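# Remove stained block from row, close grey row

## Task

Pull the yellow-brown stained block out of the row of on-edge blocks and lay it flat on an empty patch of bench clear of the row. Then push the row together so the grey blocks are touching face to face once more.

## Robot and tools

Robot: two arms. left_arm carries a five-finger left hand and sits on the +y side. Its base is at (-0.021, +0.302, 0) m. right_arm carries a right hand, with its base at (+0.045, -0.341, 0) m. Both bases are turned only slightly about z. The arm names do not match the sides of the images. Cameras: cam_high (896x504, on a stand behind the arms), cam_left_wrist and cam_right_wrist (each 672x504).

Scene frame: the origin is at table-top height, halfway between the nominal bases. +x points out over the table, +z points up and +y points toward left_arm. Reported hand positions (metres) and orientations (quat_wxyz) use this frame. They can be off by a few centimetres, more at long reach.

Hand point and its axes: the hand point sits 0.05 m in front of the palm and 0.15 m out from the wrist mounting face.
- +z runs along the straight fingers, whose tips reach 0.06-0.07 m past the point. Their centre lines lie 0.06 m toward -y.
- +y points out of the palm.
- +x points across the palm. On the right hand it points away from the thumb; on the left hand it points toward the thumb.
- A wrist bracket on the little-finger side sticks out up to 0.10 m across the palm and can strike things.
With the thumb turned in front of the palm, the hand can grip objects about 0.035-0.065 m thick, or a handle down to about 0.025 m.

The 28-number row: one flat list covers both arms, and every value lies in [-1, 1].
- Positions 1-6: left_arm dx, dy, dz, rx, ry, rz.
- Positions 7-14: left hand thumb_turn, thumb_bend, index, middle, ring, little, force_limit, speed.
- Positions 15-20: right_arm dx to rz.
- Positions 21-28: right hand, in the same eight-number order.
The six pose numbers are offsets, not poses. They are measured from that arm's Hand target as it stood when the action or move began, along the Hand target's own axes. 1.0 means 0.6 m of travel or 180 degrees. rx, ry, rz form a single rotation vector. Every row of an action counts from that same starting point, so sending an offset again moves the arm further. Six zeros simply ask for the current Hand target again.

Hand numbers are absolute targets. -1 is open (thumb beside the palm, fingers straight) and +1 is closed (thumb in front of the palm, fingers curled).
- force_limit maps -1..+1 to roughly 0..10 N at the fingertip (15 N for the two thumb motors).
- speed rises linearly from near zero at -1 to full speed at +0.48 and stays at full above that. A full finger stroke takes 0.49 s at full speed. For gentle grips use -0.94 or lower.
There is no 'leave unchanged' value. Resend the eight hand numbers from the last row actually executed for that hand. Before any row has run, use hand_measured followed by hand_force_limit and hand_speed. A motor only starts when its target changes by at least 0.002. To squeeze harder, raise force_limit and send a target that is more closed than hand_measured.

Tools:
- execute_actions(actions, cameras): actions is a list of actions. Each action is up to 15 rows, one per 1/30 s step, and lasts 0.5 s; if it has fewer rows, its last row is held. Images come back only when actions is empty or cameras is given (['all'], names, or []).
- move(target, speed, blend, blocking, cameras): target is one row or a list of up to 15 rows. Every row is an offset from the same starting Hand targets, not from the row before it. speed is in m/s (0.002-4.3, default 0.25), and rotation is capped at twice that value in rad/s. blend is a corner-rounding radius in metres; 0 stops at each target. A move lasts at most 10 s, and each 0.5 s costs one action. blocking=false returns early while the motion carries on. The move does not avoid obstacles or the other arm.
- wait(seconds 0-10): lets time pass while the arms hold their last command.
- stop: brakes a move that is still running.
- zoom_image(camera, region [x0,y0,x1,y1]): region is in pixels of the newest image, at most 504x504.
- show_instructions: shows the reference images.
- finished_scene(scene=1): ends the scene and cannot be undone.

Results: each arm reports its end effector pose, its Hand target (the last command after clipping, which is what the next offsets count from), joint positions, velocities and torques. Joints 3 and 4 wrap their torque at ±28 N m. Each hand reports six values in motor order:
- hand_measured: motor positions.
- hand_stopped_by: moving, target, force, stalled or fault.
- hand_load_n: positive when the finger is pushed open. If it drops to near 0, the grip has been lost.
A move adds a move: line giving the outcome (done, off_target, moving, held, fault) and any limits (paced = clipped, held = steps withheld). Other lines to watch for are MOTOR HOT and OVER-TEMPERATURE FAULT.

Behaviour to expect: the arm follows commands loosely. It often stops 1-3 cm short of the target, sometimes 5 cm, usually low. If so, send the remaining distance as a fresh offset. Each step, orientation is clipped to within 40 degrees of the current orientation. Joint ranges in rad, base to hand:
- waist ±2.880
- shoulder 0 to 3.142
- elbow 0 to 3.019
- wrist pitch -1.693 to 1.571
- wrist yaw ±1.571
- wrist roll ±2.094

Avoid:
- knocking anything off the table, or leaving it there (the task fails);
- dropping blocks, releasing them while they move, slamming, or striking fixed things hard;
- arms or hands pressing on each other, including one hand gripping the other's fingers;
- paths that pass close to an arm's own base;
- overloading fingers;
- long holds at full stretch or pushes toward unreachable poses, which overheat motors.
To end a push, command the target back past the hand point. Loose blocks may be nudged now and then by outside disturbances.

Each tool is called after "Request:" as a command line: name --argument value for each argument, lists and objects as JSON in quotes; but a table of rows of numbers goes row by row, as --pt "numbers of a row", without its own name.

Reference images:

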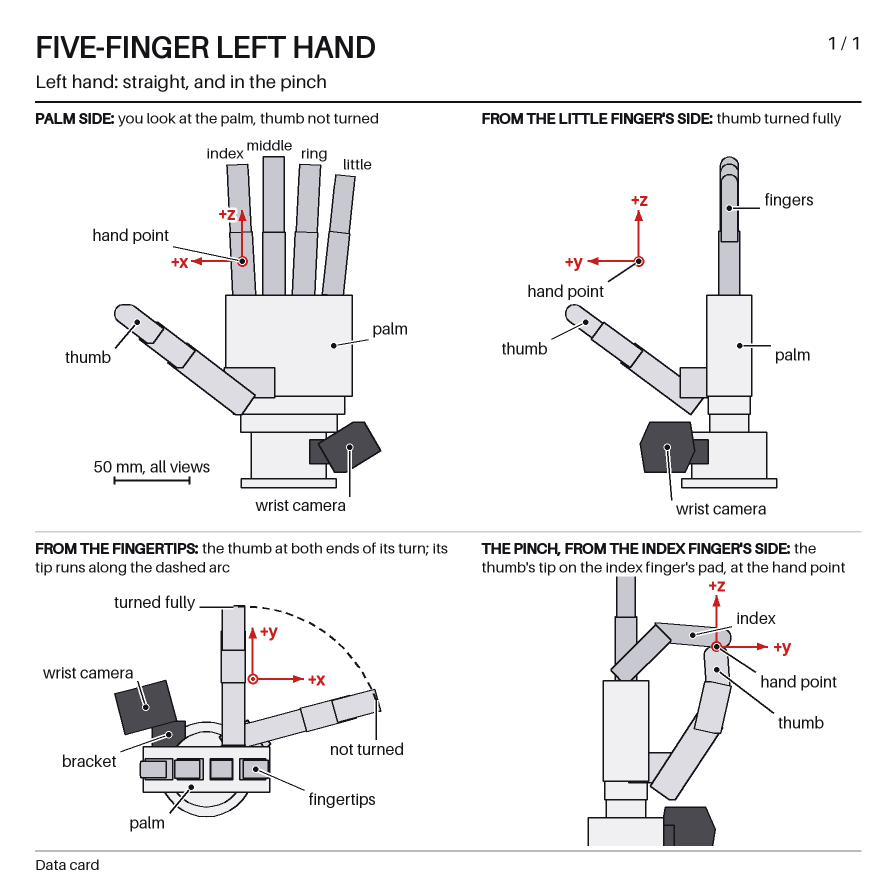

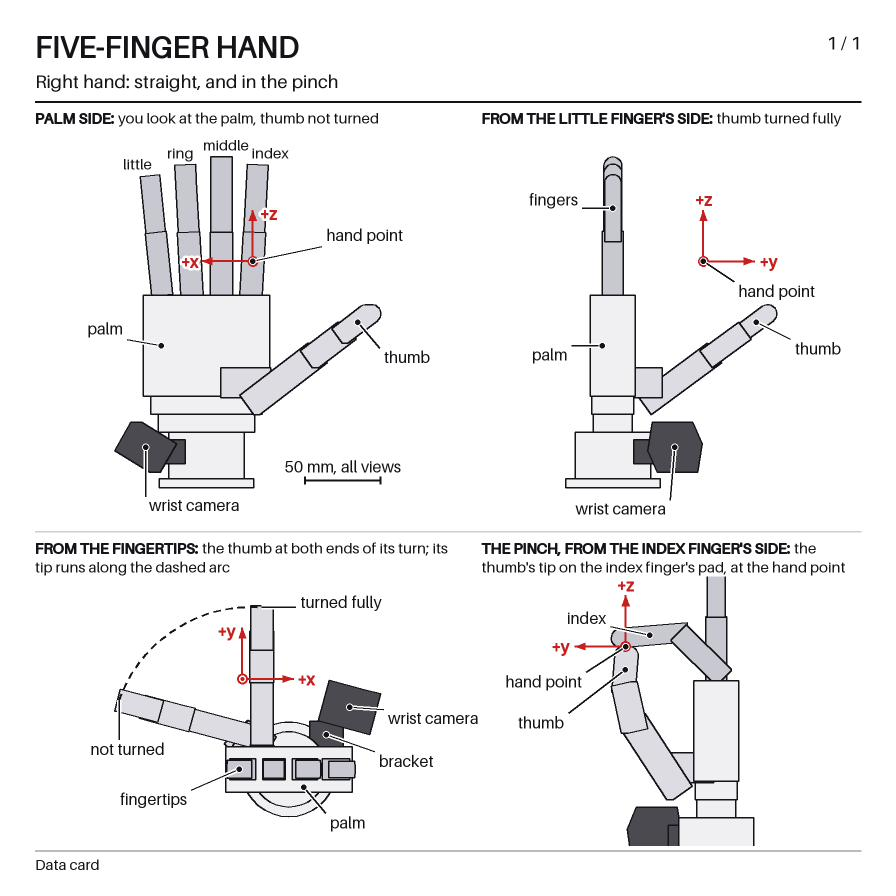

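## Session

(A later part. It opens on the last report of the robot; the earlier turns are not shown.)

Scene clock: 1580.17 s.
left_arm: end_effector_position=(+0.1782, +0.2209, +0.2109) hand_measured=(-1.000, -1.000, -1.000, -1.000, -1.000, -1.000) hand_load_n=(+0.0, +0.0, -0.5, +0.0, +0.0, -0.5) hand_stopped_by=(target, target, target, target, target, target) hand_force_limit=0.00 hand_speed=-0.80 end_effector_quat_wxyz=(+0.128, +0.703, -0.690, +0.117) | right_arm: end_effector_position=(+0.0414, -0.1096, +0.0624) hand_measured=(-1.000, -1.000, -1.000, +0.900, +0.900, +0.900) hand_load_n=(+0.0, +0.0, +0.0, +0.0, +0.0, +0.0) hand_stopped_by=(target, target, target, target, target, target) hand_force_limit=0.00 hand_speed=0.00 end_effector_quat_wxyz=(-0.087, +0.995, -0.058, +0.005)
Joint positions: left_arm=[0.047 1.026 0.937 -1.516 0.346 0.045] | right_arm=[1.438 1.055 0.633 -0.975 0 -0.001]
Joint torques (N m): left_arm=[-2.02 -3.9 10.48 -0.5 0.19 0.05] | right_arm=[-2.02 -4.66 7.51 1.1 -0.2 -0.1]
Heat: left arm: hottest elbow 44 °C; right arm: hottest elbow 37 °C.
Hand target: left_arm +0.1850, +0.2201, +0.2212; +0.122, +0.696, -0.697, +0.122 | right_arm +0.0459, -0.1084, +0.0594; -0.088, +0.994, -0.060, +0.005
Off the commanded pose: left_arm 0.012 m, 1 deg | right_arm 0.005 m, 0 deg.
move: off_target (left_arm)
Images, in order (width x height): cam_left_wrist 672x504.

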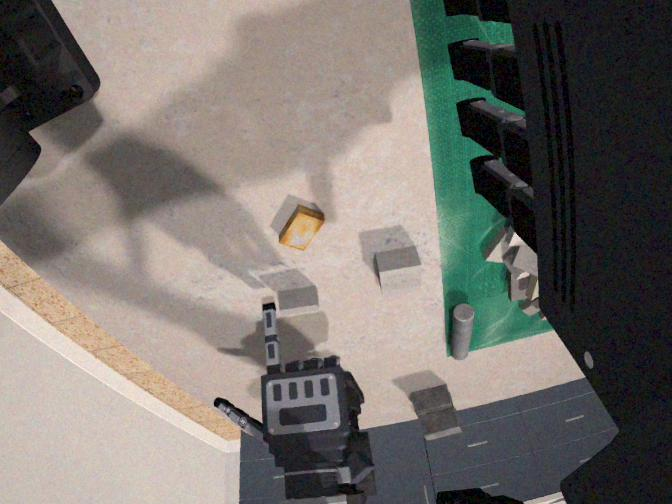

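Request:
move --target '[0,0,0,0,0,0,-1,-1,-1,-1,-1,-1,0,-0.8,0.063,0.0059,-0.001,0,0,0,-1,-1,-1,0.9,0.9,0.9,0,0]' --speed 0.05 --cameras '["cam_left_wrist", "cam_high"]'

Request:
zoom_image --camera "cam_left_wrist" --region '[270, 230, 430, 350]'

Request:
zoom_image --camera "cam_high" --region '[372, 172, 428, 222]'

Scene clock: 1598.40 s.
left_arm: end_effector_position=(+0.1782, +0.2209, +0.2109) hand_measured=(-1.000, -1.000, -1.000, -1.000, -1.000, -1.000) hand_load_n=(+0.0, -0.5, +0.0, +0.0, +0.0, +0.0) hand_stopped_by=(target, target, target, target, target, target) hand_force_limit=0.00 hand_speed=-0.80 end_effector_quat_wxyz=(+0.128, +0.703, -0.690, +0.117) | right_arm: end_effector_position=(+0.0775, -0.1178, +0.0613) hand_measured=(-1.000, -1.000, -1.000, +0.900, +0.900, +0.900) hand_load_n=(+0.0, -0.5, +0.0, +0.0, +0.0, +0.0) hand_stopped_by=(target, target, target, target, target, target) hand_force_limit=0.00 hand_speed=0.00 end_effector_quat_wxyz=(-0.086, +0.995, -0.057, +0.004)
Joint positions: left_arm=[0.047 1.026 0.937 -1.516 0.346 0.045] | right_arm=[1.292 1.055 0.63 -0.975 -0.027 -0.146]
Joint torques (N m): left_arm=[-1.73 -3.96 10.47 -0.49 0.2 0.06] | right_arm=[-2.14 -4.66 7.8 0.99 -0.17 -0.1]
Heat: left arm: hottest elbow 44 °C; right arm: hottest elbow 36 °C.
Hand target: left_arm +0.1850, +0.2201, +0.2212; +0.122, +0.696, -0.697, +0.122 | right_arm +0.0830, -0.1164, +0.0595; -0.088, +0.994, -0.060, +0.005
Off the commanded pose: left_arm 0.012 m, 1 deg | right_arm 0.006 m, 0 deg.
move: off_target (left_arm)
Images, in order (width x height): cam_high 896x504, cam_left_wrist 672x504.

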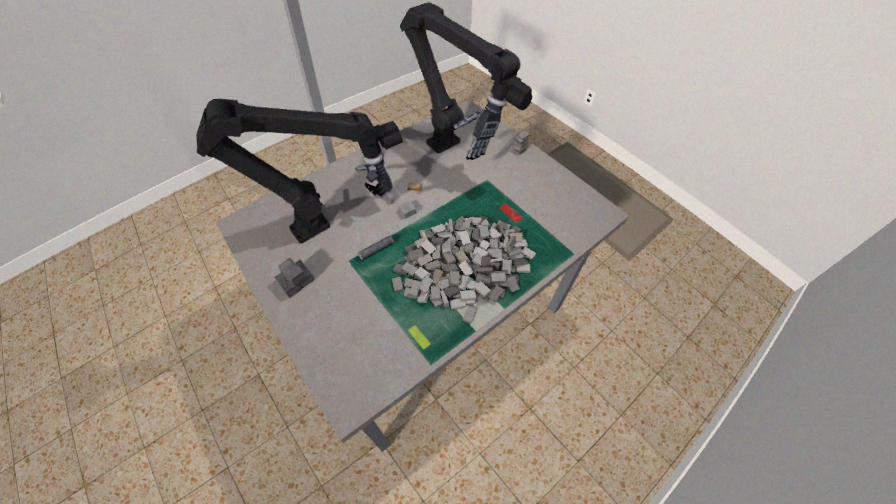

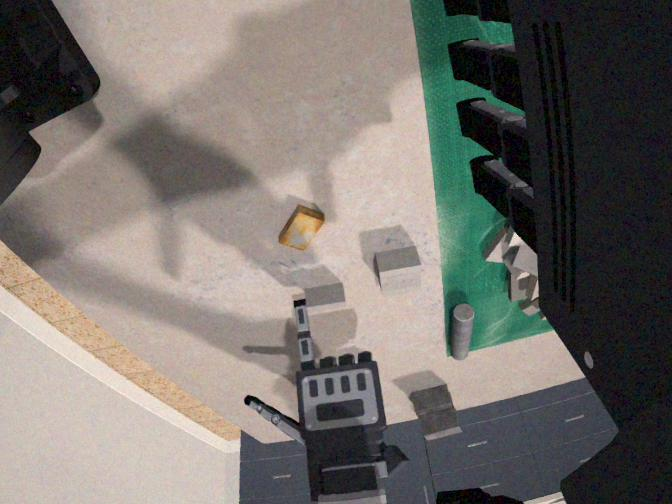

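Scaled by 3.150 from the camera's 672x504 image, which has a finer 960x720 frame.

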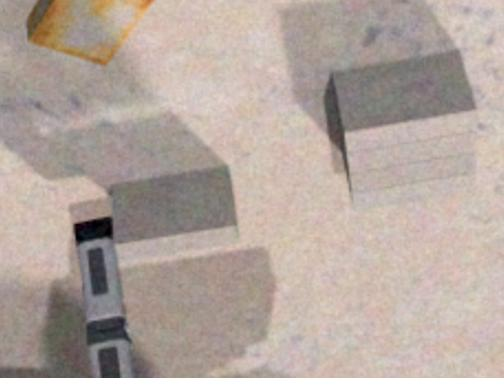

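Scaled by 9.000 from the camera's 896x504 image, which has a finer 1280x720 frame.

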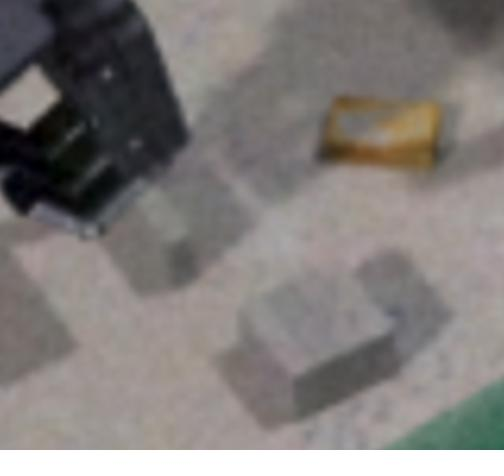

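Request:
zoom_image --camera "cam_left_wrist" --region '[290, 260, 350, 320]'

Scaled by 8.400 from the camera's 672x504 image, which has a finer 960x720 frame.

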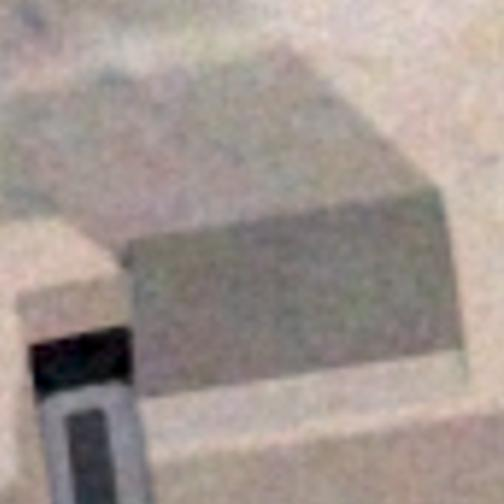

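Request:
move --target '[0,0,0,0,0,0,-1,-1,-1,-1,-1,-1,0,-0.8,0.0329,0.0052,-0.0009,0,0,0,-1,-1,-1,0.9,0.9,0.9,0,0]' --speed 0.05 --cameras '["cam_left_wrist"]'

Request:
zoom_image --camera "cam_left_wrist" --region '[310, 240, 430, 320]'

Scene clock: 1622.50 s.
left_arm: end_effector_position=(+0.1782, +0.2209, +0.2109) hand_measured=(-1.000, -1.000, -1.000, -1.000, -1.000, -1.000) hand_load_n=(+0.0, +0.0, +0.0, +0.0, +0.0, +0.0) hand_stopped_by=(target, target, target, target, target, target) hand_force_limit=0.00 hand_speed=-0.80 end_effector_quat_wxyz=(+0.128, +0.703, -0.690, +0.117) | right_arm: end_effector_position=(+0.0965, -0.1233, +0.0611) hand_measured=(-1.000, -1.000, -1.000, +0.900, +0.900, +0.900) hand_load_n=(+0.0, +0.0, +0.0, +0.0, +0.0, +0.0) hand_stopped_by=(target, target, target, target, target, target) hand_force_limit=0.00 hand_speed=0.00 end_effector_quat_wxyz=(-0.087, +0.995, -0.057, +0.005)
Joint positions: left_arm=[0.047 1.026 0.937 -1.516 0.346 0.045] | right_arm=[1.214 1.056 0.63 -0.975 -0.04 -0.223]
Joint torques (N m): left_arm=[-1.73 -3.78 10.5 -0.57 0.23 0.05] | right_arm=[-2.14 -4.31 7.99 0.91 -0.18 -0.1]
Heat: left arm: hottest elbow 44 °C; right arm: hottest elbow 34 °C.
Hand target: left_arm +0.1850, +0.2201, +0.2212; +0.122, +0.696, -0.697, +0.122 | right_arm +0.1022, -0.1219, +0.0594; -0.088, +0.994, -0.060, +0.005
Off the commanded pose: left_arm 0.012 m, 1 deg | right_arm 0.006 m, 0 deg.
move: off_target (left_arm)
Images, in order (width x height): cam_left_wrist 672x504.

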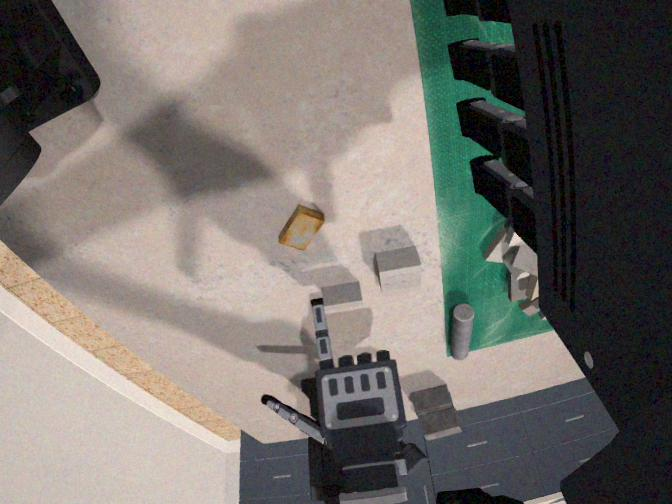

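Scaled by 4.200 from the camera's 672x504 image, which has a finer 960x720 frame.

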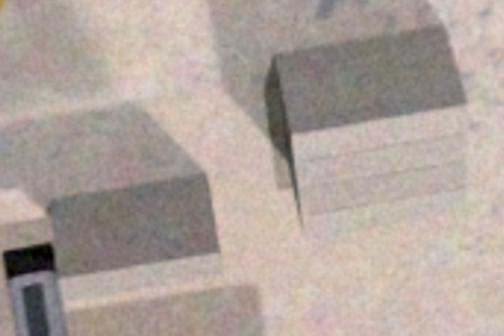

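Request:
zoom_image --camera "cam_left_wrist" --region '[310, 250, 370, 310]'

Request:
zoom_image --camera "cam_left_wrist" --region '[350, 255, 400, 305]'

Scaled by 8.400 from the camera's 672x504 image, which has a finer 960x720 frame.

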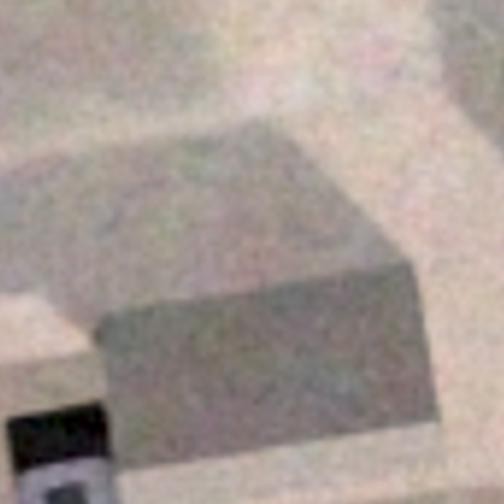

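Scaled by 10.080 from the camera's 672x504 image, which has a finer 960x720 frame.

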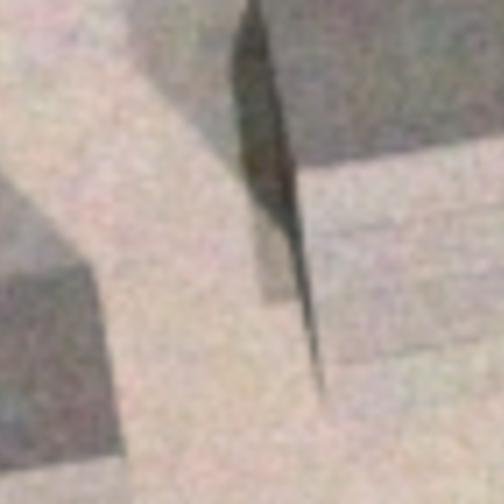

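Request:
move --pt "0 0 0 0 0 0 -1 -1 -1 -1 -1 -1 0 -0.8 0 -0.0052 -0.0296 0 0 0 -1 -1 -1 0.9 0.9 0.9 0 0" --pt "0 0 0 0 0 0 -1 -1 -1 -1 -1 -1 0 -0.8 0.0197 -0.0021 -0.0301 0 0 0 -1 -1 -1 0.9 0.9 0.9 0 0" --speed 0.05 --cameras '["cam_left_wrist"]'

Request:
zoom_image --camera "cam_left_wrist" --region '[315, 240, 435, 320]'

Scene clock: 1665.63 s.
left_arm: end_effector_position=(+0.1782, +0.2209, +0.2109) hand_measured=(-1.000, -1.000, -1.000, -1.000, -1.000, -1.000) hand_load_n=(+0.0, +0.0, +0.0, +0.0, +0.0, +0.0) hand_stopped_by=(target, target, target, target, target, target) hand_force_limit=0.00 hand_speed=-0.80 end_effector_quat_wxyz=(+0.128, +0.703, -0.690, +0.117) | right_arm: end_effector_position=(+0.1041, -0.1372, +0.0629) hand_measured=(-1.000, -1.000, -1.000, +0.900, +0.900, +0.900) hand_load_n=(+0.0, +0.0, +0.0, +0.0, +0.0, +0.0) hand_stopped_by=(target, target, target, target, target, target) hand_force_limit=0.00 hand_speed=0.00 end_effector_quat_wxyz=(-0.071, +0.996, -0.058, +0.000)
Joint positions: left_arm=[0.047 1.026 0.937 -1.516 0.346 0.045] | right_arm=[1.167 1.051 0.63 -1.015 -0.046 -0.268]
Joint torques (N m): left_arm=[-1.96 -3.78 10.62 -0.44 0.22 0.05] | right_arm=[-2.02 -5.66 10.91 -0.06 -0.24 -0.1]
Heat: left arm: hottest elbow 44 °C; right arm: hottest elbow 33 °C.
Hand target: left_arm +0.1850, +0.2201, +0.2212; +0.122, +0.696, -0.697, +0.122 | right_arm +0.1137, -0.1253, +0.0774; -0.088, +0.994, -0.060, +0.005
Off the commanded pose: left_arm 0.012 m, 1 deg | right_arm 0.021 m, 2 deg.
move: off_target (left_arm, right_arm)
Images, in order (width x height): cam_left_wrist 672x504.

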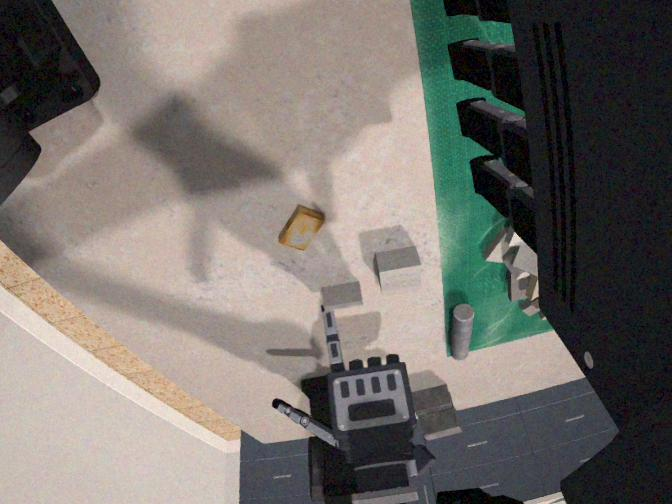

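Scaled by 4.200 from the camera's 672x504 image, which has a finer 960x720 frame.

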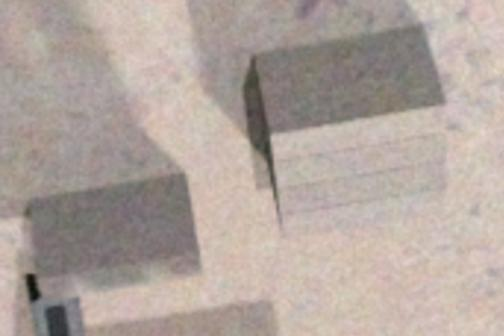

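Request:
zoom_image --camera "cam_left_wrist" --region '[310, 250, 390, 320]'

Request:
execute_actions --actions '[]'

Request:
zoom_image --camera "cam_high" --region '[372, 172, 428, 222]'

Scaled by 6.300 from the camera's 672x504 image, which has a finer 960x720 frame.

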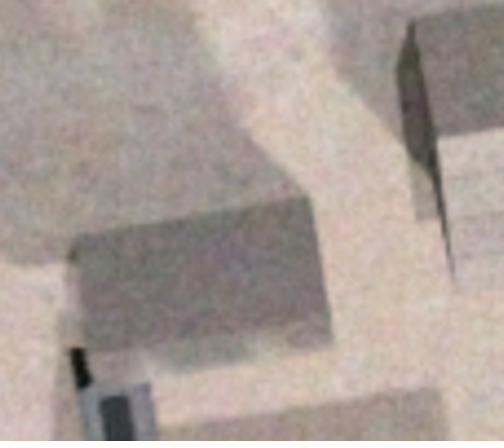

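Scene clock: 1671.50 s.
left_arm: end_effector_position=(+0.1782, +0.2209, +0.2109) hand_measured=(-1.000, -1.000, -1.000, -1.000, -1.000, -1.000) hand_load_n=(+0.0, +0.0, +0.0, +0.0, +0.0, +0.0) hand_stopped_by=(target, target, target, target, target, target) hand_force_limit=0.00 hand_speed=-0.80 end_effector_quat_wxyz=(+0.128, +0.703, -0.690, +0.117) | right_arm: end_effector_position=(+0.1042, -0.1373, +0.0629) hand_measured=(-1.000, -1.000, -1.000, +0.900, +0.900, +0.900) hand_load_n=(+0.0, +0.0, +0.0, +0.0, +0.0, +0.0) hand_stopped_by=(target, target, target, target, target, target) hand_force_limit=0.00 hand_speed=0.00 end_effector_quat_wxyz=(-0.071, +0.996, -0.058, +0.000)
Joint positions: left_arm=[0.047 1.026 0.937 -1.516 0.346 0.045] | right_arm=[1.167 1.051 0.63 -1.015 -0.046 -0.269]
Joint velocities: within noise
Joint torques (N m): left_arm=[-1.85 -3.84 10.54 -0.53 0.22 0.06] | right_arm=[-2.08 -5.66 10.95 -0.05 -0.23 -0.11]
Heat: left arm: hottest elbow 44 °C; right arm: hottest elbow 33 °C.
Hand target: left_arm +0.1850, +0.2201, +0.2212; +0.122, +0.696, -0.697, +0.122 | right_arm +0.1137, -0.1253, +0.0774; -0.088, +0.994, -0.060, +0.005
Off the commanded pose: left_arm 0.012 m, 1 deg | right_arm 0.021 m, 2 deg.

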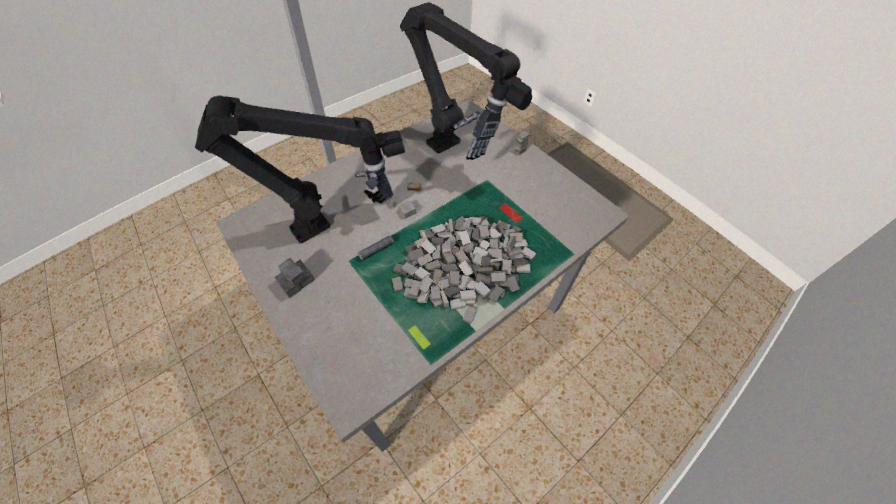

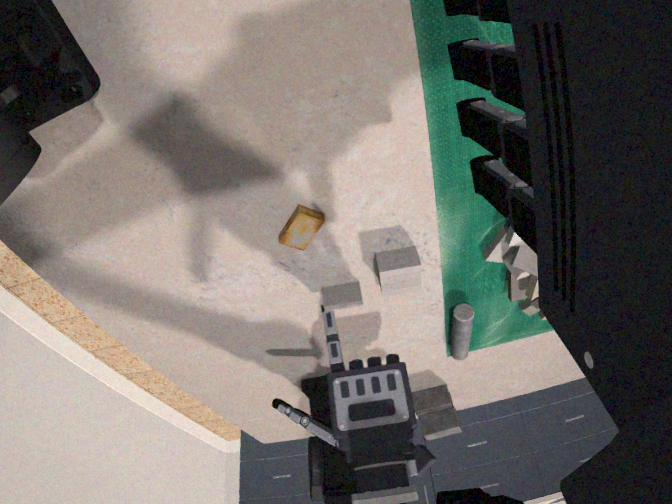

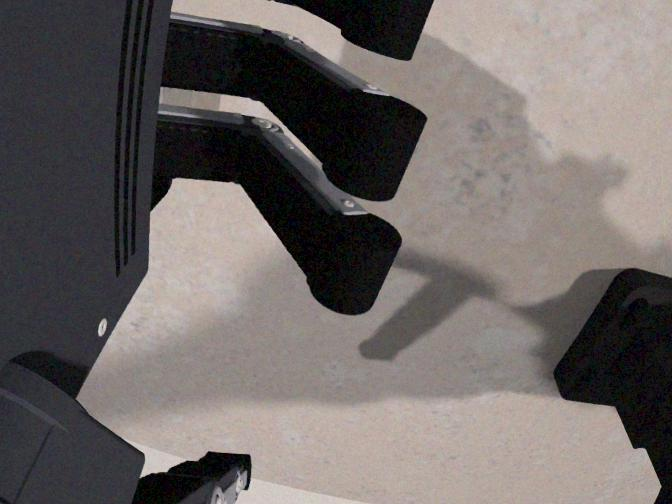

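Scaled by 9.000 from the camera's 896x504 image, which has a finer 1280x720 frame.

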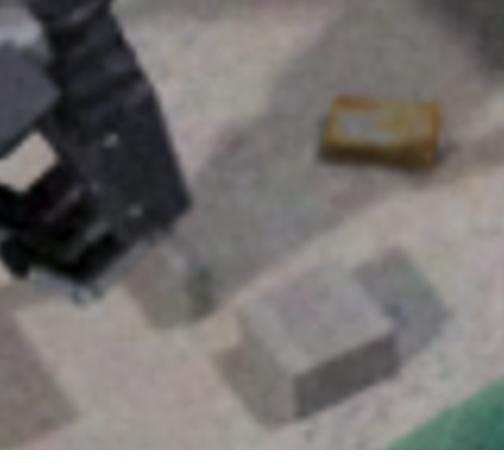

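Request:
move --target '[0,0,0,0,0,0,-1,-1,-1,-1,-1,-1,0,-0.8,-0.0569,0.0018,-0.0003,0,0,0,-1,-1,-1,0.9,0.9,0.9,0,0]' --speed 0.06 --cameras '["cam_left_wrist"]'

Request:
zoom_image --camera "cam_left_wrist" --region '[290, 245, 390, 325]'

Scene clock: 1716.17 s.
left_arm: end_effector_position=(+0.1782, +0.2209, +0.2109) hand_measured=(-1.000, -1.000, -1.000, -1.000, -1.000, -1.000) hand_load_n=(+0.0, +0.0, +0.0, +0.0, +0.0, +0.0) hand_stopped_by=(target, target, target, target, target, target) hand_force_limit=0.00 hand_speed=-0.80 end_effector_quat_wxyz=(+0.128, +0.703, -0.690, +0.117) | right_arm: end_effector_position=(+0.0817, -0.1299, +0.0679) hand_measured=(-1.000, -1.000, -1.000, +0.900, +0.900, +0.900) hand_load_n=(+0.0, -0.5, +0.0, +0.0, +0.0, +0.0) hand_stopped_by=(target, target, target, target, target, target) hand_force_limit=0.00 hand_speed=0.00 end_effector_quat_wxyz=(-0.078, +0.995, -0.062, +0.003)
Joint positions: left_arm=[0.047 1.026 0.937 -1.516 0.346 0.045] | right_arm=[1.262 1.026 0.63 -1.021 -0.03 -0.167]
Joint torques (N m): left_arm=[-1.96 -3.78 10.44 -0.51 0.2 0.07] | right_arm=[0.62 -5.66 9.59 -0.05 -0.02 0.2]
Heat: left arm: hottest elbow 45 °C; right arm: hottest elbow 35 °C.
Hand target: left_arm +0.1850, +0.2201, +0.2212; +0.122, +0.696, -0.697, +0.122 | right_arm +0.0797, -0.1222, +0.0774; -0.088, +0.994, -0.060, +0.005
Off the commanded pose: left_arm 0.012 m, 1 deg | right_arm 0.012 m, 1 deg.
move: off_target (left_arm, right_arm)
Images, in order (width x height): cam_left_wrist 672x504.

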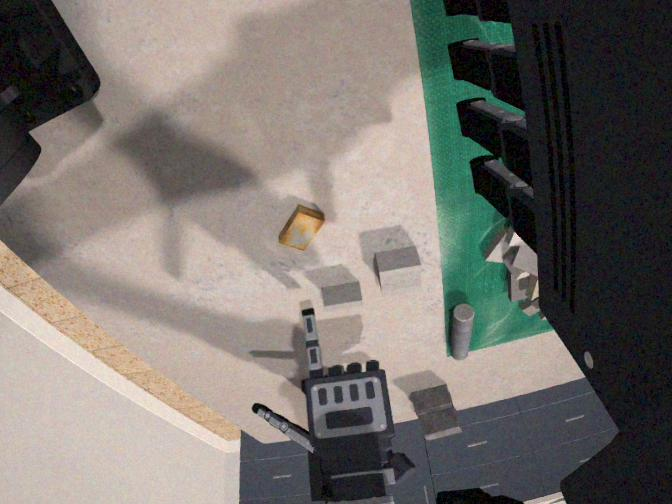

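Scaled by 5.040 from the camera's 672x504 image, which has a finer 960x720 frame.

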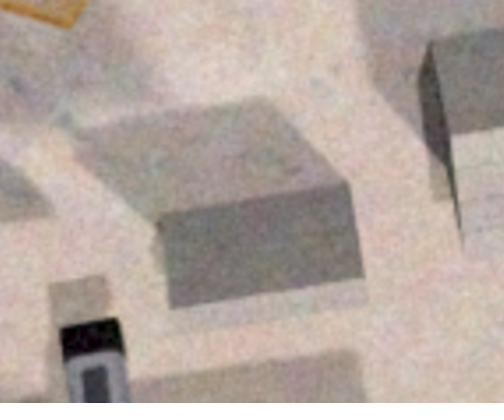

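Request:
move --target '[0,0,0,0,0,0,-1,-1,-1,-1,-1,-1,0,-0.8,-0.0036,-0.02875,0.0085,0,0,0,-1,-1,-1,0.9,0.9,0.9,0,0]' --speed 0.04 --cameras '["cam_left_wrist"]'

Request:
zoom_image --camera "cam_left_wrist" --region '[290, 245, 390, 325]'

Scene clock: 1731.17 s.
left_arm: end_effector_position=(+0.1782, +0.2209, +0.2109) hand_measured=(-1.000, -1.000, -1.000, -1.000, -1.000, -1.000) hand_load_n=(+0.0, +0.0, +0.5, +0.0, +0.0, +0.0) hand_stopped_by=(target, target, target, target, target, target) hand_force_limit=0.00 hand_speed=-0.80 end_effector_quat_wxyz=(+0.128, +0.703, -0.690, +0.117) | right_arm: end_effector_position=(+0.0784, -0.1258, +0.0646) hand_measured=(-1.000, -1.000, -1.000, +0.900, +0.900, +0.900) hand_load_n=(+0.0, -0.5, +0.0, +0.0, +0.0, +0.0) hand_stopped_by=(target, target, target, target, target, target) hand_force_limit=0.00 hand_speed=0.00 end_effector_quat_wxyz=(-0.066, +0.996, -0.063, +0.000)
Joint positions: left_arm=[0.047 1.026 0.937 -1.516 0.346 0.045] | right_arm=[1.279 1.063 0.641 -1.019 -0.027 -0.149]
Joint torques (N m): left_arm=[-2.14 -3.72 10.5 -0.53 0.23 0.07] | right_arm=[0.56 -4.54 11.07 1.01 -0.01 0.19]
Heat: left arm: hottest elbow 45 °C; right arm: hottest elbow 35 °C.
Hand target: left_arm +0.1850, +0.2201, +0.2212; +0.122, +0.696, -0.697, +0.122 | right_arm +0.0797, -0.1043, +0.0754; -0.087, +0.994, -0.060, +0.005
Off the commanded pose: left_arm 0.012 m, 1 deg | right_arm 0.024 m, 3 deg.
move: off_target (left_arm, right_arm)
Images, in order (width x height): cam_left_wrist 672x504.

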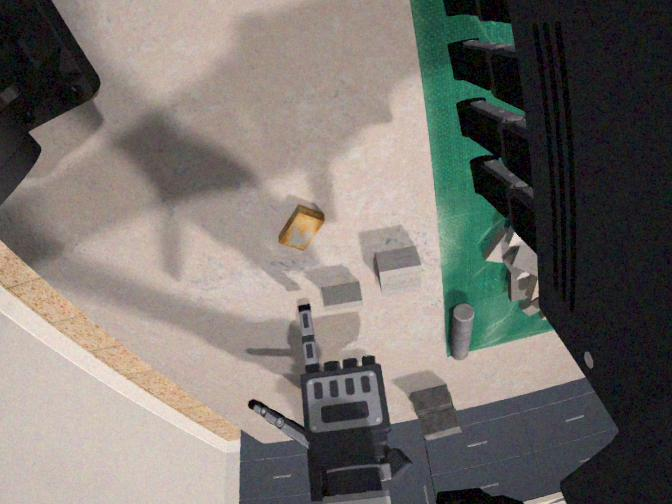

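Scaled by 5.040 from the camera's 672x504 image, which has a finer 960x720 frame.

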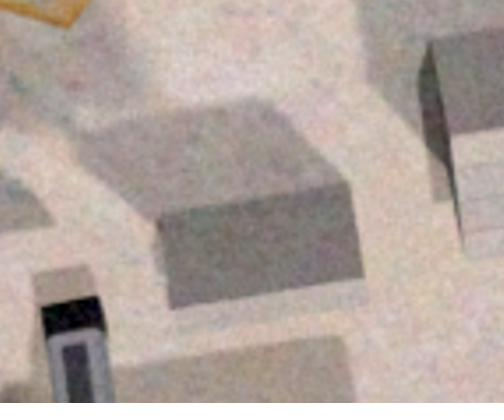

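Request:
move --target '[0,0,0,0,0,0,-1,-1,-1,-1,-1,-1,0,-0.8,0.0009,-0.0202,0.0019,0,0,0,-1,-1,-1,0.9,0.9,0.9,0,0]' --speed 0.03 --cameras '["cam_left_wrist"]'

Request:
zoom_image --camera "cam_left_wrist" --region '[290, 245, 390, 325]'

Scene clock: 1738.83 s.
left_arm: end_effector_position=(+0.1782, +0.2209, +0.2109) hand_measured=(-1.000, -1.000, -1.000, -1.000, -1.000, -1.000) hand_load_n=(+0.0, +0.0, +0.0, +0.0, +0.0, +0.0) hand_stopped_by=(target, target, target, target, target, target) hand_force_limit=0.00 hand_speed=-0.80 end_effector_quat_wxyz=(+0.128, +0.703, -0.690, +0.117) | right_arm: end_effector_position=(+0.0806, -0.1141, +0.0659) hand_measured=(-1.000, -1.000, -1.000, +0.900, +0.900, +0.900) hand_load_n=(+0.0, +0.0, +0.0, +0.0, +0.0, +0.0) hand_stopped_by=(target, target, target, target, target, target) hand_force_limit=0.00 hand_speed=0.00 end_effector_quat_wxyz=(-0.067, +0.996, -0.063, +0.001)
Joint positions: left_arm=[0.047 1.026 0.937 -1.516 0.346 0.045] | right_arm=[1.283 1.098 0.668 -1.01 -0.027 -0.144]
Joint torques (N m): left_arm=[-2.2 -3.84 10.47 -0.43 0.2 0.06] | right_arm=[0.67 -4.89 11.07 0.99 -0.01 0.2]
Heat: left arm: hottest elbow 45 °C; right arm: hottest elbow 35 °C.
Hand target: left_arm +0.1850, +0.2201, +0.2212; +0.122, +0.696, -0.697, +0.122 | right_arm +0.0816, -0.0923, +0.0764; -0.088, +0.994, -0.060, +0.005
Off the commanded pose: left_arm 0.012 m, 1 deg | right_arm 0.024 m, 2 deg.
move: off_target (left_arm, right_arm)
Images, in order (width x height): cam_left_wrist 672x504.

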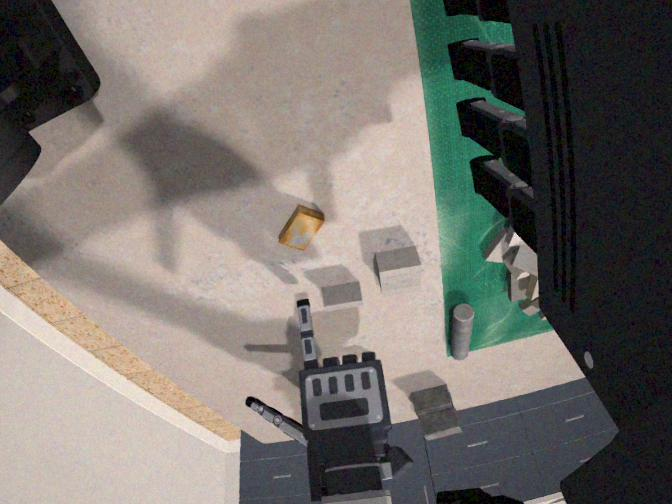

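Scaled by 5.040 from the camera's 672x504 image, which has a finer 960x720 frame.

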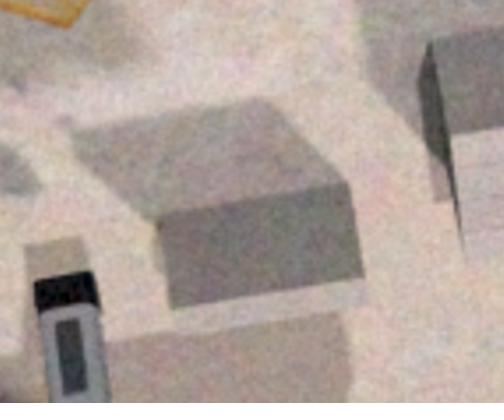

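Request:
move --target '[0,0,0,0,0,0,-1,-1,-1,-1,-1,-1,0,-0.8,0.04505,0.0004,0,0,0,0,-1,-1,-1,0.9,0.9,0.9,0,0]' --speed 0.04 --cameras '["cam_left_wrist"]'

Request:
zoom_image --camera "cam_left_wrist" --region '[300, 245, 400, 325]'

Scene clock: 1748.10 s.
left_arm: end_effector_position=(+0.1782, +0.2209, +0.2109) hand_measured=(-1.000, -1.000, -1.000, -1.000, -1.000, -1.000) hand_load_n=(+0.0, +0.0, +0.0, +0.0, +0.0, +0.0) hand_stopped_by=(target, target, target, target, target, target) hand_force_limit=0.00 hand_speed=-0.80 end_effector_quat_wxyz=(+0.128, +0.703, -0.690, +0.117) | right_arm: end_effector_position=(+0.0969, -0.1152, +0.0661) hand_measured=(-1.000, -1.000, -1.000, +0.900, +0.900, +0.900) hand_load_n=(+0.0, +0.0, +0.0, +0.0, +0.0, +0.0) hand_stopped_by=(target, target, target, target, target, target) hand_force_limit=0.00 hand_speed=0.00 end_effector_quat_wxyz=(-0.066, +0.996, -0.058, +0.000)
Joint positions: left_arm=[0.047 1.026 0.937 -1.516 0.346 0.045] | right_arm=[1.225 1.113 0.679 -1.01 -0.036 -0.212]
Joint torques (N m): left_arm=[-1.73 -3.84 10.5 -0.49 0.19 0.04] | right_arm=[-2.02 -4.95 11.06 1.05 -0.23 -0.11]
Heat: left arm: hottest elbow 45 °C; right arm: hottest elbow 36 °C.
Hand target: left_arm +0.1850, +0.2201, +0.2212; +0.122, +0.696, -0.697, +0.122 | right_arm +0.1084, -0.0957, +0.0764; -0.088, +0.994, -0.060, +0.005
Off the commanded pose: left_arm 0.012 m, 1 deg | right_arm 0.025 m, 3 deg.
move: off_target (left_arm, right_arm)
Images, in order (width x height): cam_left_wrist 672x504.

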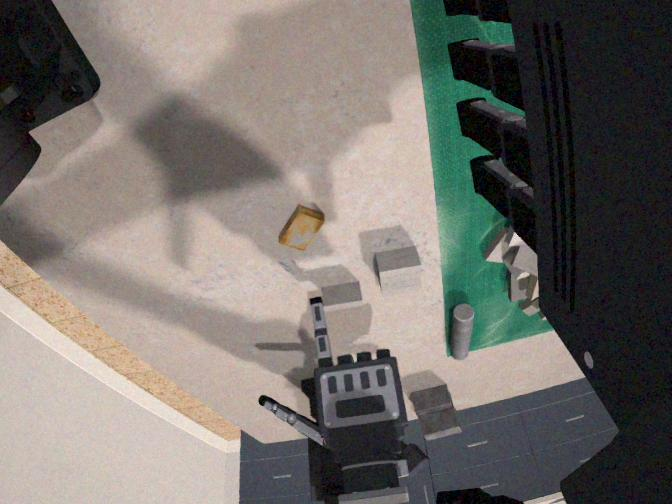

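Scaled by 5.040 from the camera's 672x504 image, which has a finer 960x720 frame.

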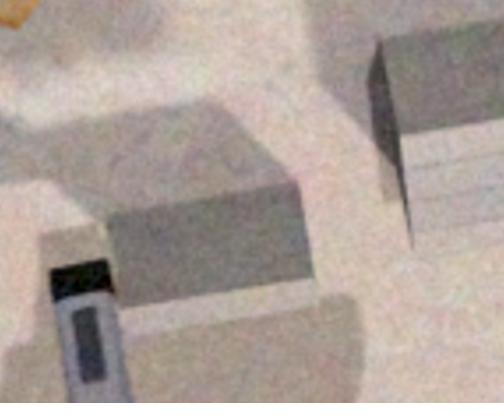

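Request:
move --target '[0,0,0,0,0,0,-1,-1,-1,-1,-1,-1,0,-0.8,0.0332,0.0035,-0.0006,0,0,0,-1,-1,-1,0.9,0.9,0.9,0,0]' --speed 0.05 --cameras '["cam_left_wrist"]'

Request:
zoom_image --camera "cam_left_wrist" --region '[320, 245, 420, 325]'

Scene clock: 1756.77 s.
left_arm: end_effector_position=(+0.1782, +0.2209, +0.2109) hand_measured=(-1.000, -1.000, -1.000, -1.000, -1.000, -1.000) hand_load_n=(+0.0, +0.0, -0.5, +0.0, +0.0, +0.0) hand_stopped_by=(target, target, target, target, target, target) hand_force_limit=0.00 hand_speed=-0.80 end_effector_quat_wxyz=(+0.128, +0.703, -0.690, +0.117) | right_arm: end_effector_position=(+0.1144, -0.1188, +0.0661) hand_measured=(-1.000, -1.000, -1.000, +0.900, +0.900, +0.900) hand_load_n=(+0.0, +0.0, +0.0, +0.0, +0.0, +0.0) hand_stopped_by=(target, target, target, target, target, target) hand_force_limit=0.00 hand_speed=0.00 end_effector_quat_wxyz=(-0.066, +0.996, -0.058, -0.002)
Joint positions: left_arm=[0.047 1.026 0.937 -1.516 0.346 0.045] | right_arm=[1.157 1.123 0.686 -1.01 -0.049 -0.279]
Joint torques (N m): left_arm=[-1.79 -3.84 10.54 -0.49 0.19 0.06] | right_arm=[-2.14 -5.25 11.04 1.03 -0.19 -0.08]
Heat: left arm: hottest elbow 45 °C; right arm: hottest elbow 37 °C.
Hand target: left_arm +0.1850, +0.2201, +0.2212; +0.122, +0.696, -0.697, +0.122 | right_arm +0.1279, -0.1003, +0.0763; -0.087, +0.994, -0.060, +0.005
Off the commanded pose: left_arm 0.012 m, 1 deg | right_arm 0.025 m, 3 deg.
move: off_target (left_arm, right_arm)
Images, in order (width x height): cam_left_wrist 672x504.

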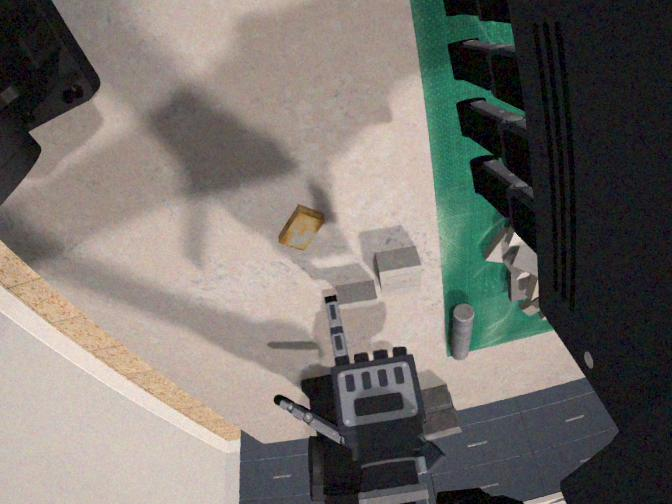

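Scaled by 5.040 from the camera's 672x504 image, which has a finer 960x720 frame.

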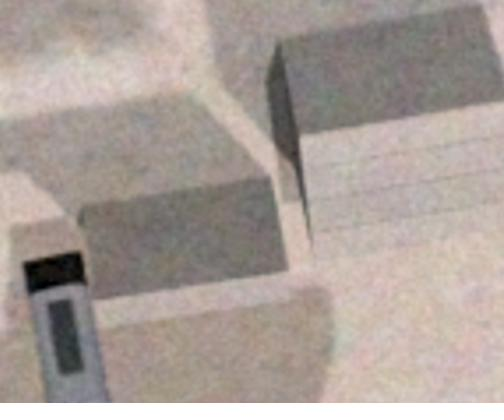

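Request:
zoom_image --camera "cam_left_wrist" --region '[365, 270, 395, 300]'

Request:
zoom_image --camera "cam_left_wrist" --region '[320, 270, 370, 320]'

Scaled by 16.800 from the camera's 672x504 image, which has a finer 960x720 frame.

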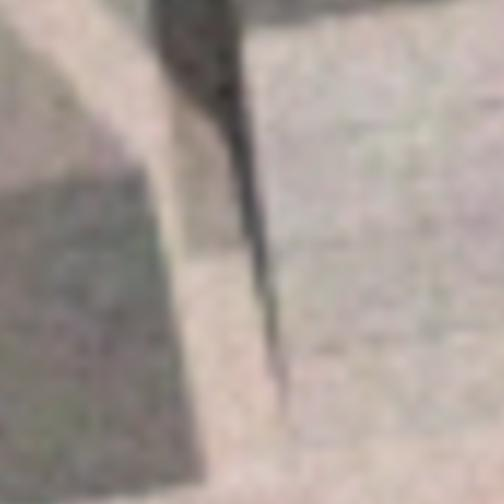

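Scaled by 10.080 from the camera's 672x504 image, which has a finer 960x720 frame.

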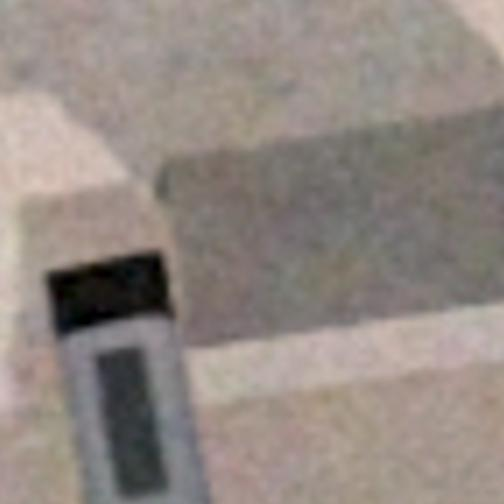

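Request:
move --target '[0,0,0,0,0,0,-1,-1,-1,-1,-1,-1,0,-0.8,0.01308,0.0026,-0.0004,0,0,0,-1,-1,-1,0.9,0.9,0.9,0,0]' --speed 0.04 --cameras '["cam_left_wrist"]'

Request:
zoom_image --camera "cam_left_wrist" --region '[365, 270, 395, 300]'

Request:
zoom_image --camera "cam_left_wrist" --region '[320, 260, 390, 330]'

Scene clock: 1784.90 s.
left_arm: end_effector_position=(+0.1782, +0.2209, +0.2109) hand_measured=(-1.000, -1.000, -1.000, -1.000, -1.000, -1.000) hand_load_n=(+0.0, -0.5, +0.0, +0.0, +0.0, +0.0) hand_stopped_by=(target, target, target, target, target, target) hand_force_limit=0.00 hand_speed=-0.80 end_effector_quat_wxyz=(+0.128, +0.703, -0.690, +0.117) | right_arm: end_effector_position=(+0.1210, -0.1216, +0.0655) hand_measured=(-1.000, -1.000, -1.000, +0.900, +0.900, +0.900) hand_load_n=(+0.0, -0.5, +0.0, +0.0, +0.0, +0.0) hand_stopped_by=(target, target, target, target, target, target) hand_force_limit=0.00 hand_speed=0.00 end_effector_quat_wxyz=(-0.066, +0.996, -0.058, -0.004)
Joint positions: left_arm=[0.047 1.026 0.937 -1.516 0.346 0.045] | right_arm=[1.13 1.126 0.686 -1.01 -0.054 -0.307]
Joint torques (N m): left_arm=[-2.08 -3.9 10.48 -0.61 0.19 0.06] | right_arm=[-2.14 -5.19 11.22 1.05 -0.17 -0.13]
Heat: left arm: hottest elbow 45 °C; right arm: hottest elbow 36 °C.
Hand target: left_arm +0.1850, +0.2201, +0.2212; +0.122, +0.696, -0.697, +0.122 | right_arm +0.1355, -0.1028, +0.0763; -0.087, +0.994, -0.060, +0.005
Off the commanded pose: left_arm 0.012 m, 1 deg | right_arm 0.026 m, 3 deg.
move: off_target (left_arm, right_arm)
Images, in order (width x height): cam_left_wrist 672x504.

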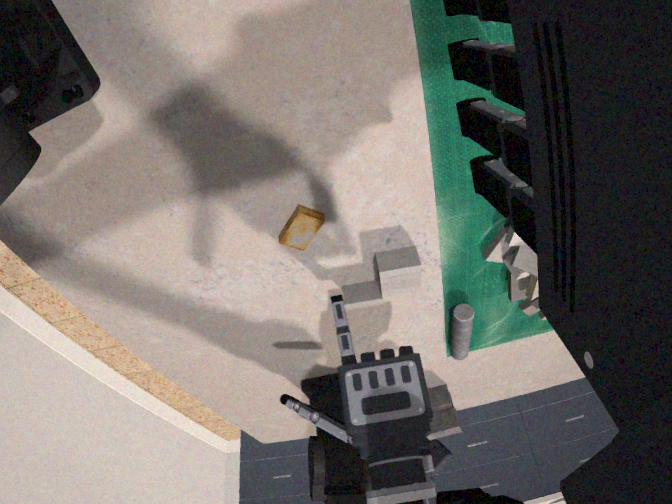

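Scaled by 16.800 from the camera's 672x504 image, which has a finer 960x720 frame.

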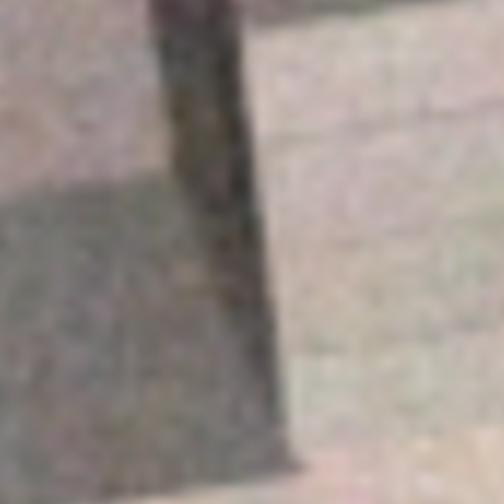

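Scaled by 7.200 from the camera's 672x504 image, which has a finer 960x720 frame.

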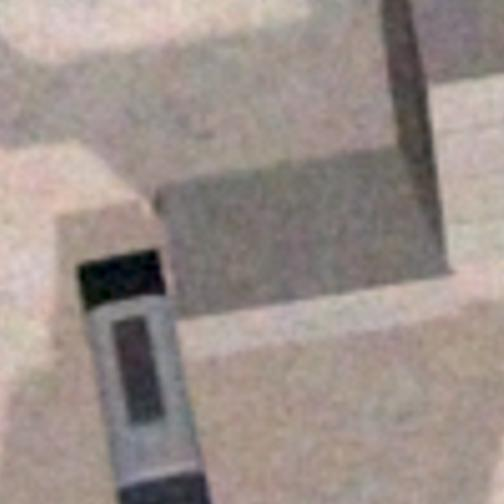

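Request:
move --target '[0,0,0,0,0,0,-1,-1,-1,-1,-1,-1,0,-0.8,0.0098,0.0021,-0.0004,0,0,0,-1,-1,-1,0.9,0.9,0.9,0,0]' --speed 0.03 --cameras '["cam_left_wrist"]'

Request:
zoom_image --camera "cam_left_wrist" --region '[365, 270, 395, 300]'

Request:
zoom_image --camera "cam_left_wrist" --region '[320, 240, 440, 330]'

Scene clock: 1800.30 s.
left_arm: end_effector_position=(+0.1782, +0.2209, +0.2109) hand_measured=(-1.000, -1.000, -1.000, -1.000, -1.000, -1.000) hand_load_n=(+0.0, +0.0, +0.0, +0.0, +0.0, +0.0) hand_stopped_by=(target, target, target, target, target, target) hand_force_limit=0.00 hand_speed=-0.80 end_effector_quat_wxyz=(+0.128, +0.703, -0.690, +0.117) | right_arm: end_effector_position=(+0.1268, -0.1223, +0.0662) hand_measured=(-1.000, -1.000, -1.000, +0.900, +0.900, +0.900) hand_load_n=(+0.0, +0.0, +0.0, +0.5, +0.0, +0.0) hand_stopped_by=(target, target, target, target, target, target) hand_force_limit=0.00 hand_speed=0.00 end_effector_quat_wxyz=(-0.067, +0.996, -0.057, -0.003)
Joint positions: left_arm=[0.047 1.026 0.937 -1.516 0.346 0.045] | right_arm=[1.109 1.129 0.69 -1.01 -0.057 -0.327]
Joint torques (N m): left_arm=[-2.14 -3.84 10.4 -0.57 0.21 0.04] | right_arm=[-2.2 -5.19 11.04 0.98 -0.17 -0.1]
Heat: left arm: hottest elbow 45 °C; right arm: hottest elbow 36 °C.
Hand target: left_arm +0.1850, +0.2201, +0.2212; +0.122, +0.696, -0.697, +0.122 | right_arm +0.1413, -0.1047, +0.0764; -0.087, +0.994, -0.060, +0.005
Off the commanded pose: left_arm 0.012 m, 1 deg | right_arm 0.025 m, 3 deg.
move: off_target (left_arm, right_arm)
Images, in order (width x height): cam_left_wrist 672x504.

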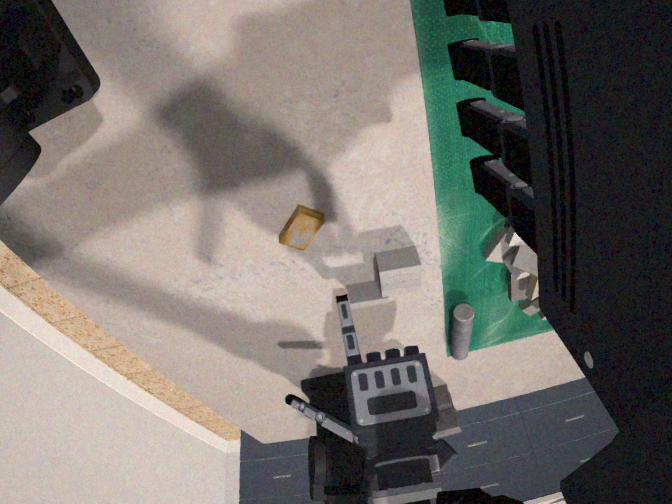

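Scaled by 16.800 from the camera's 672x504 image, which has a finer 960x720 frame.

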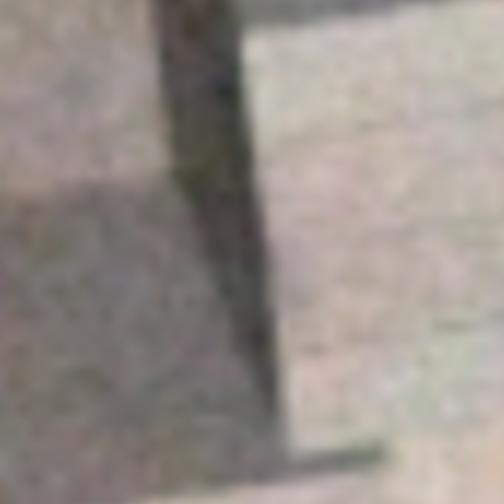

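Scaled by 4.200 from the camera's 672x504 image, which has a finer 960x720 frame.

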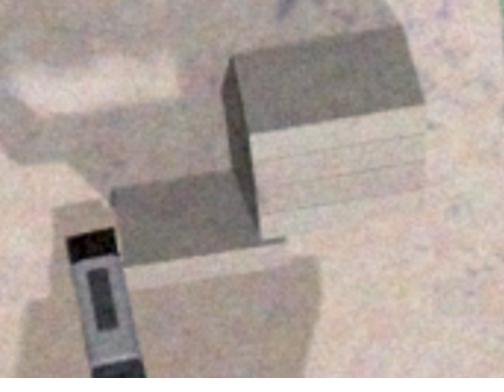

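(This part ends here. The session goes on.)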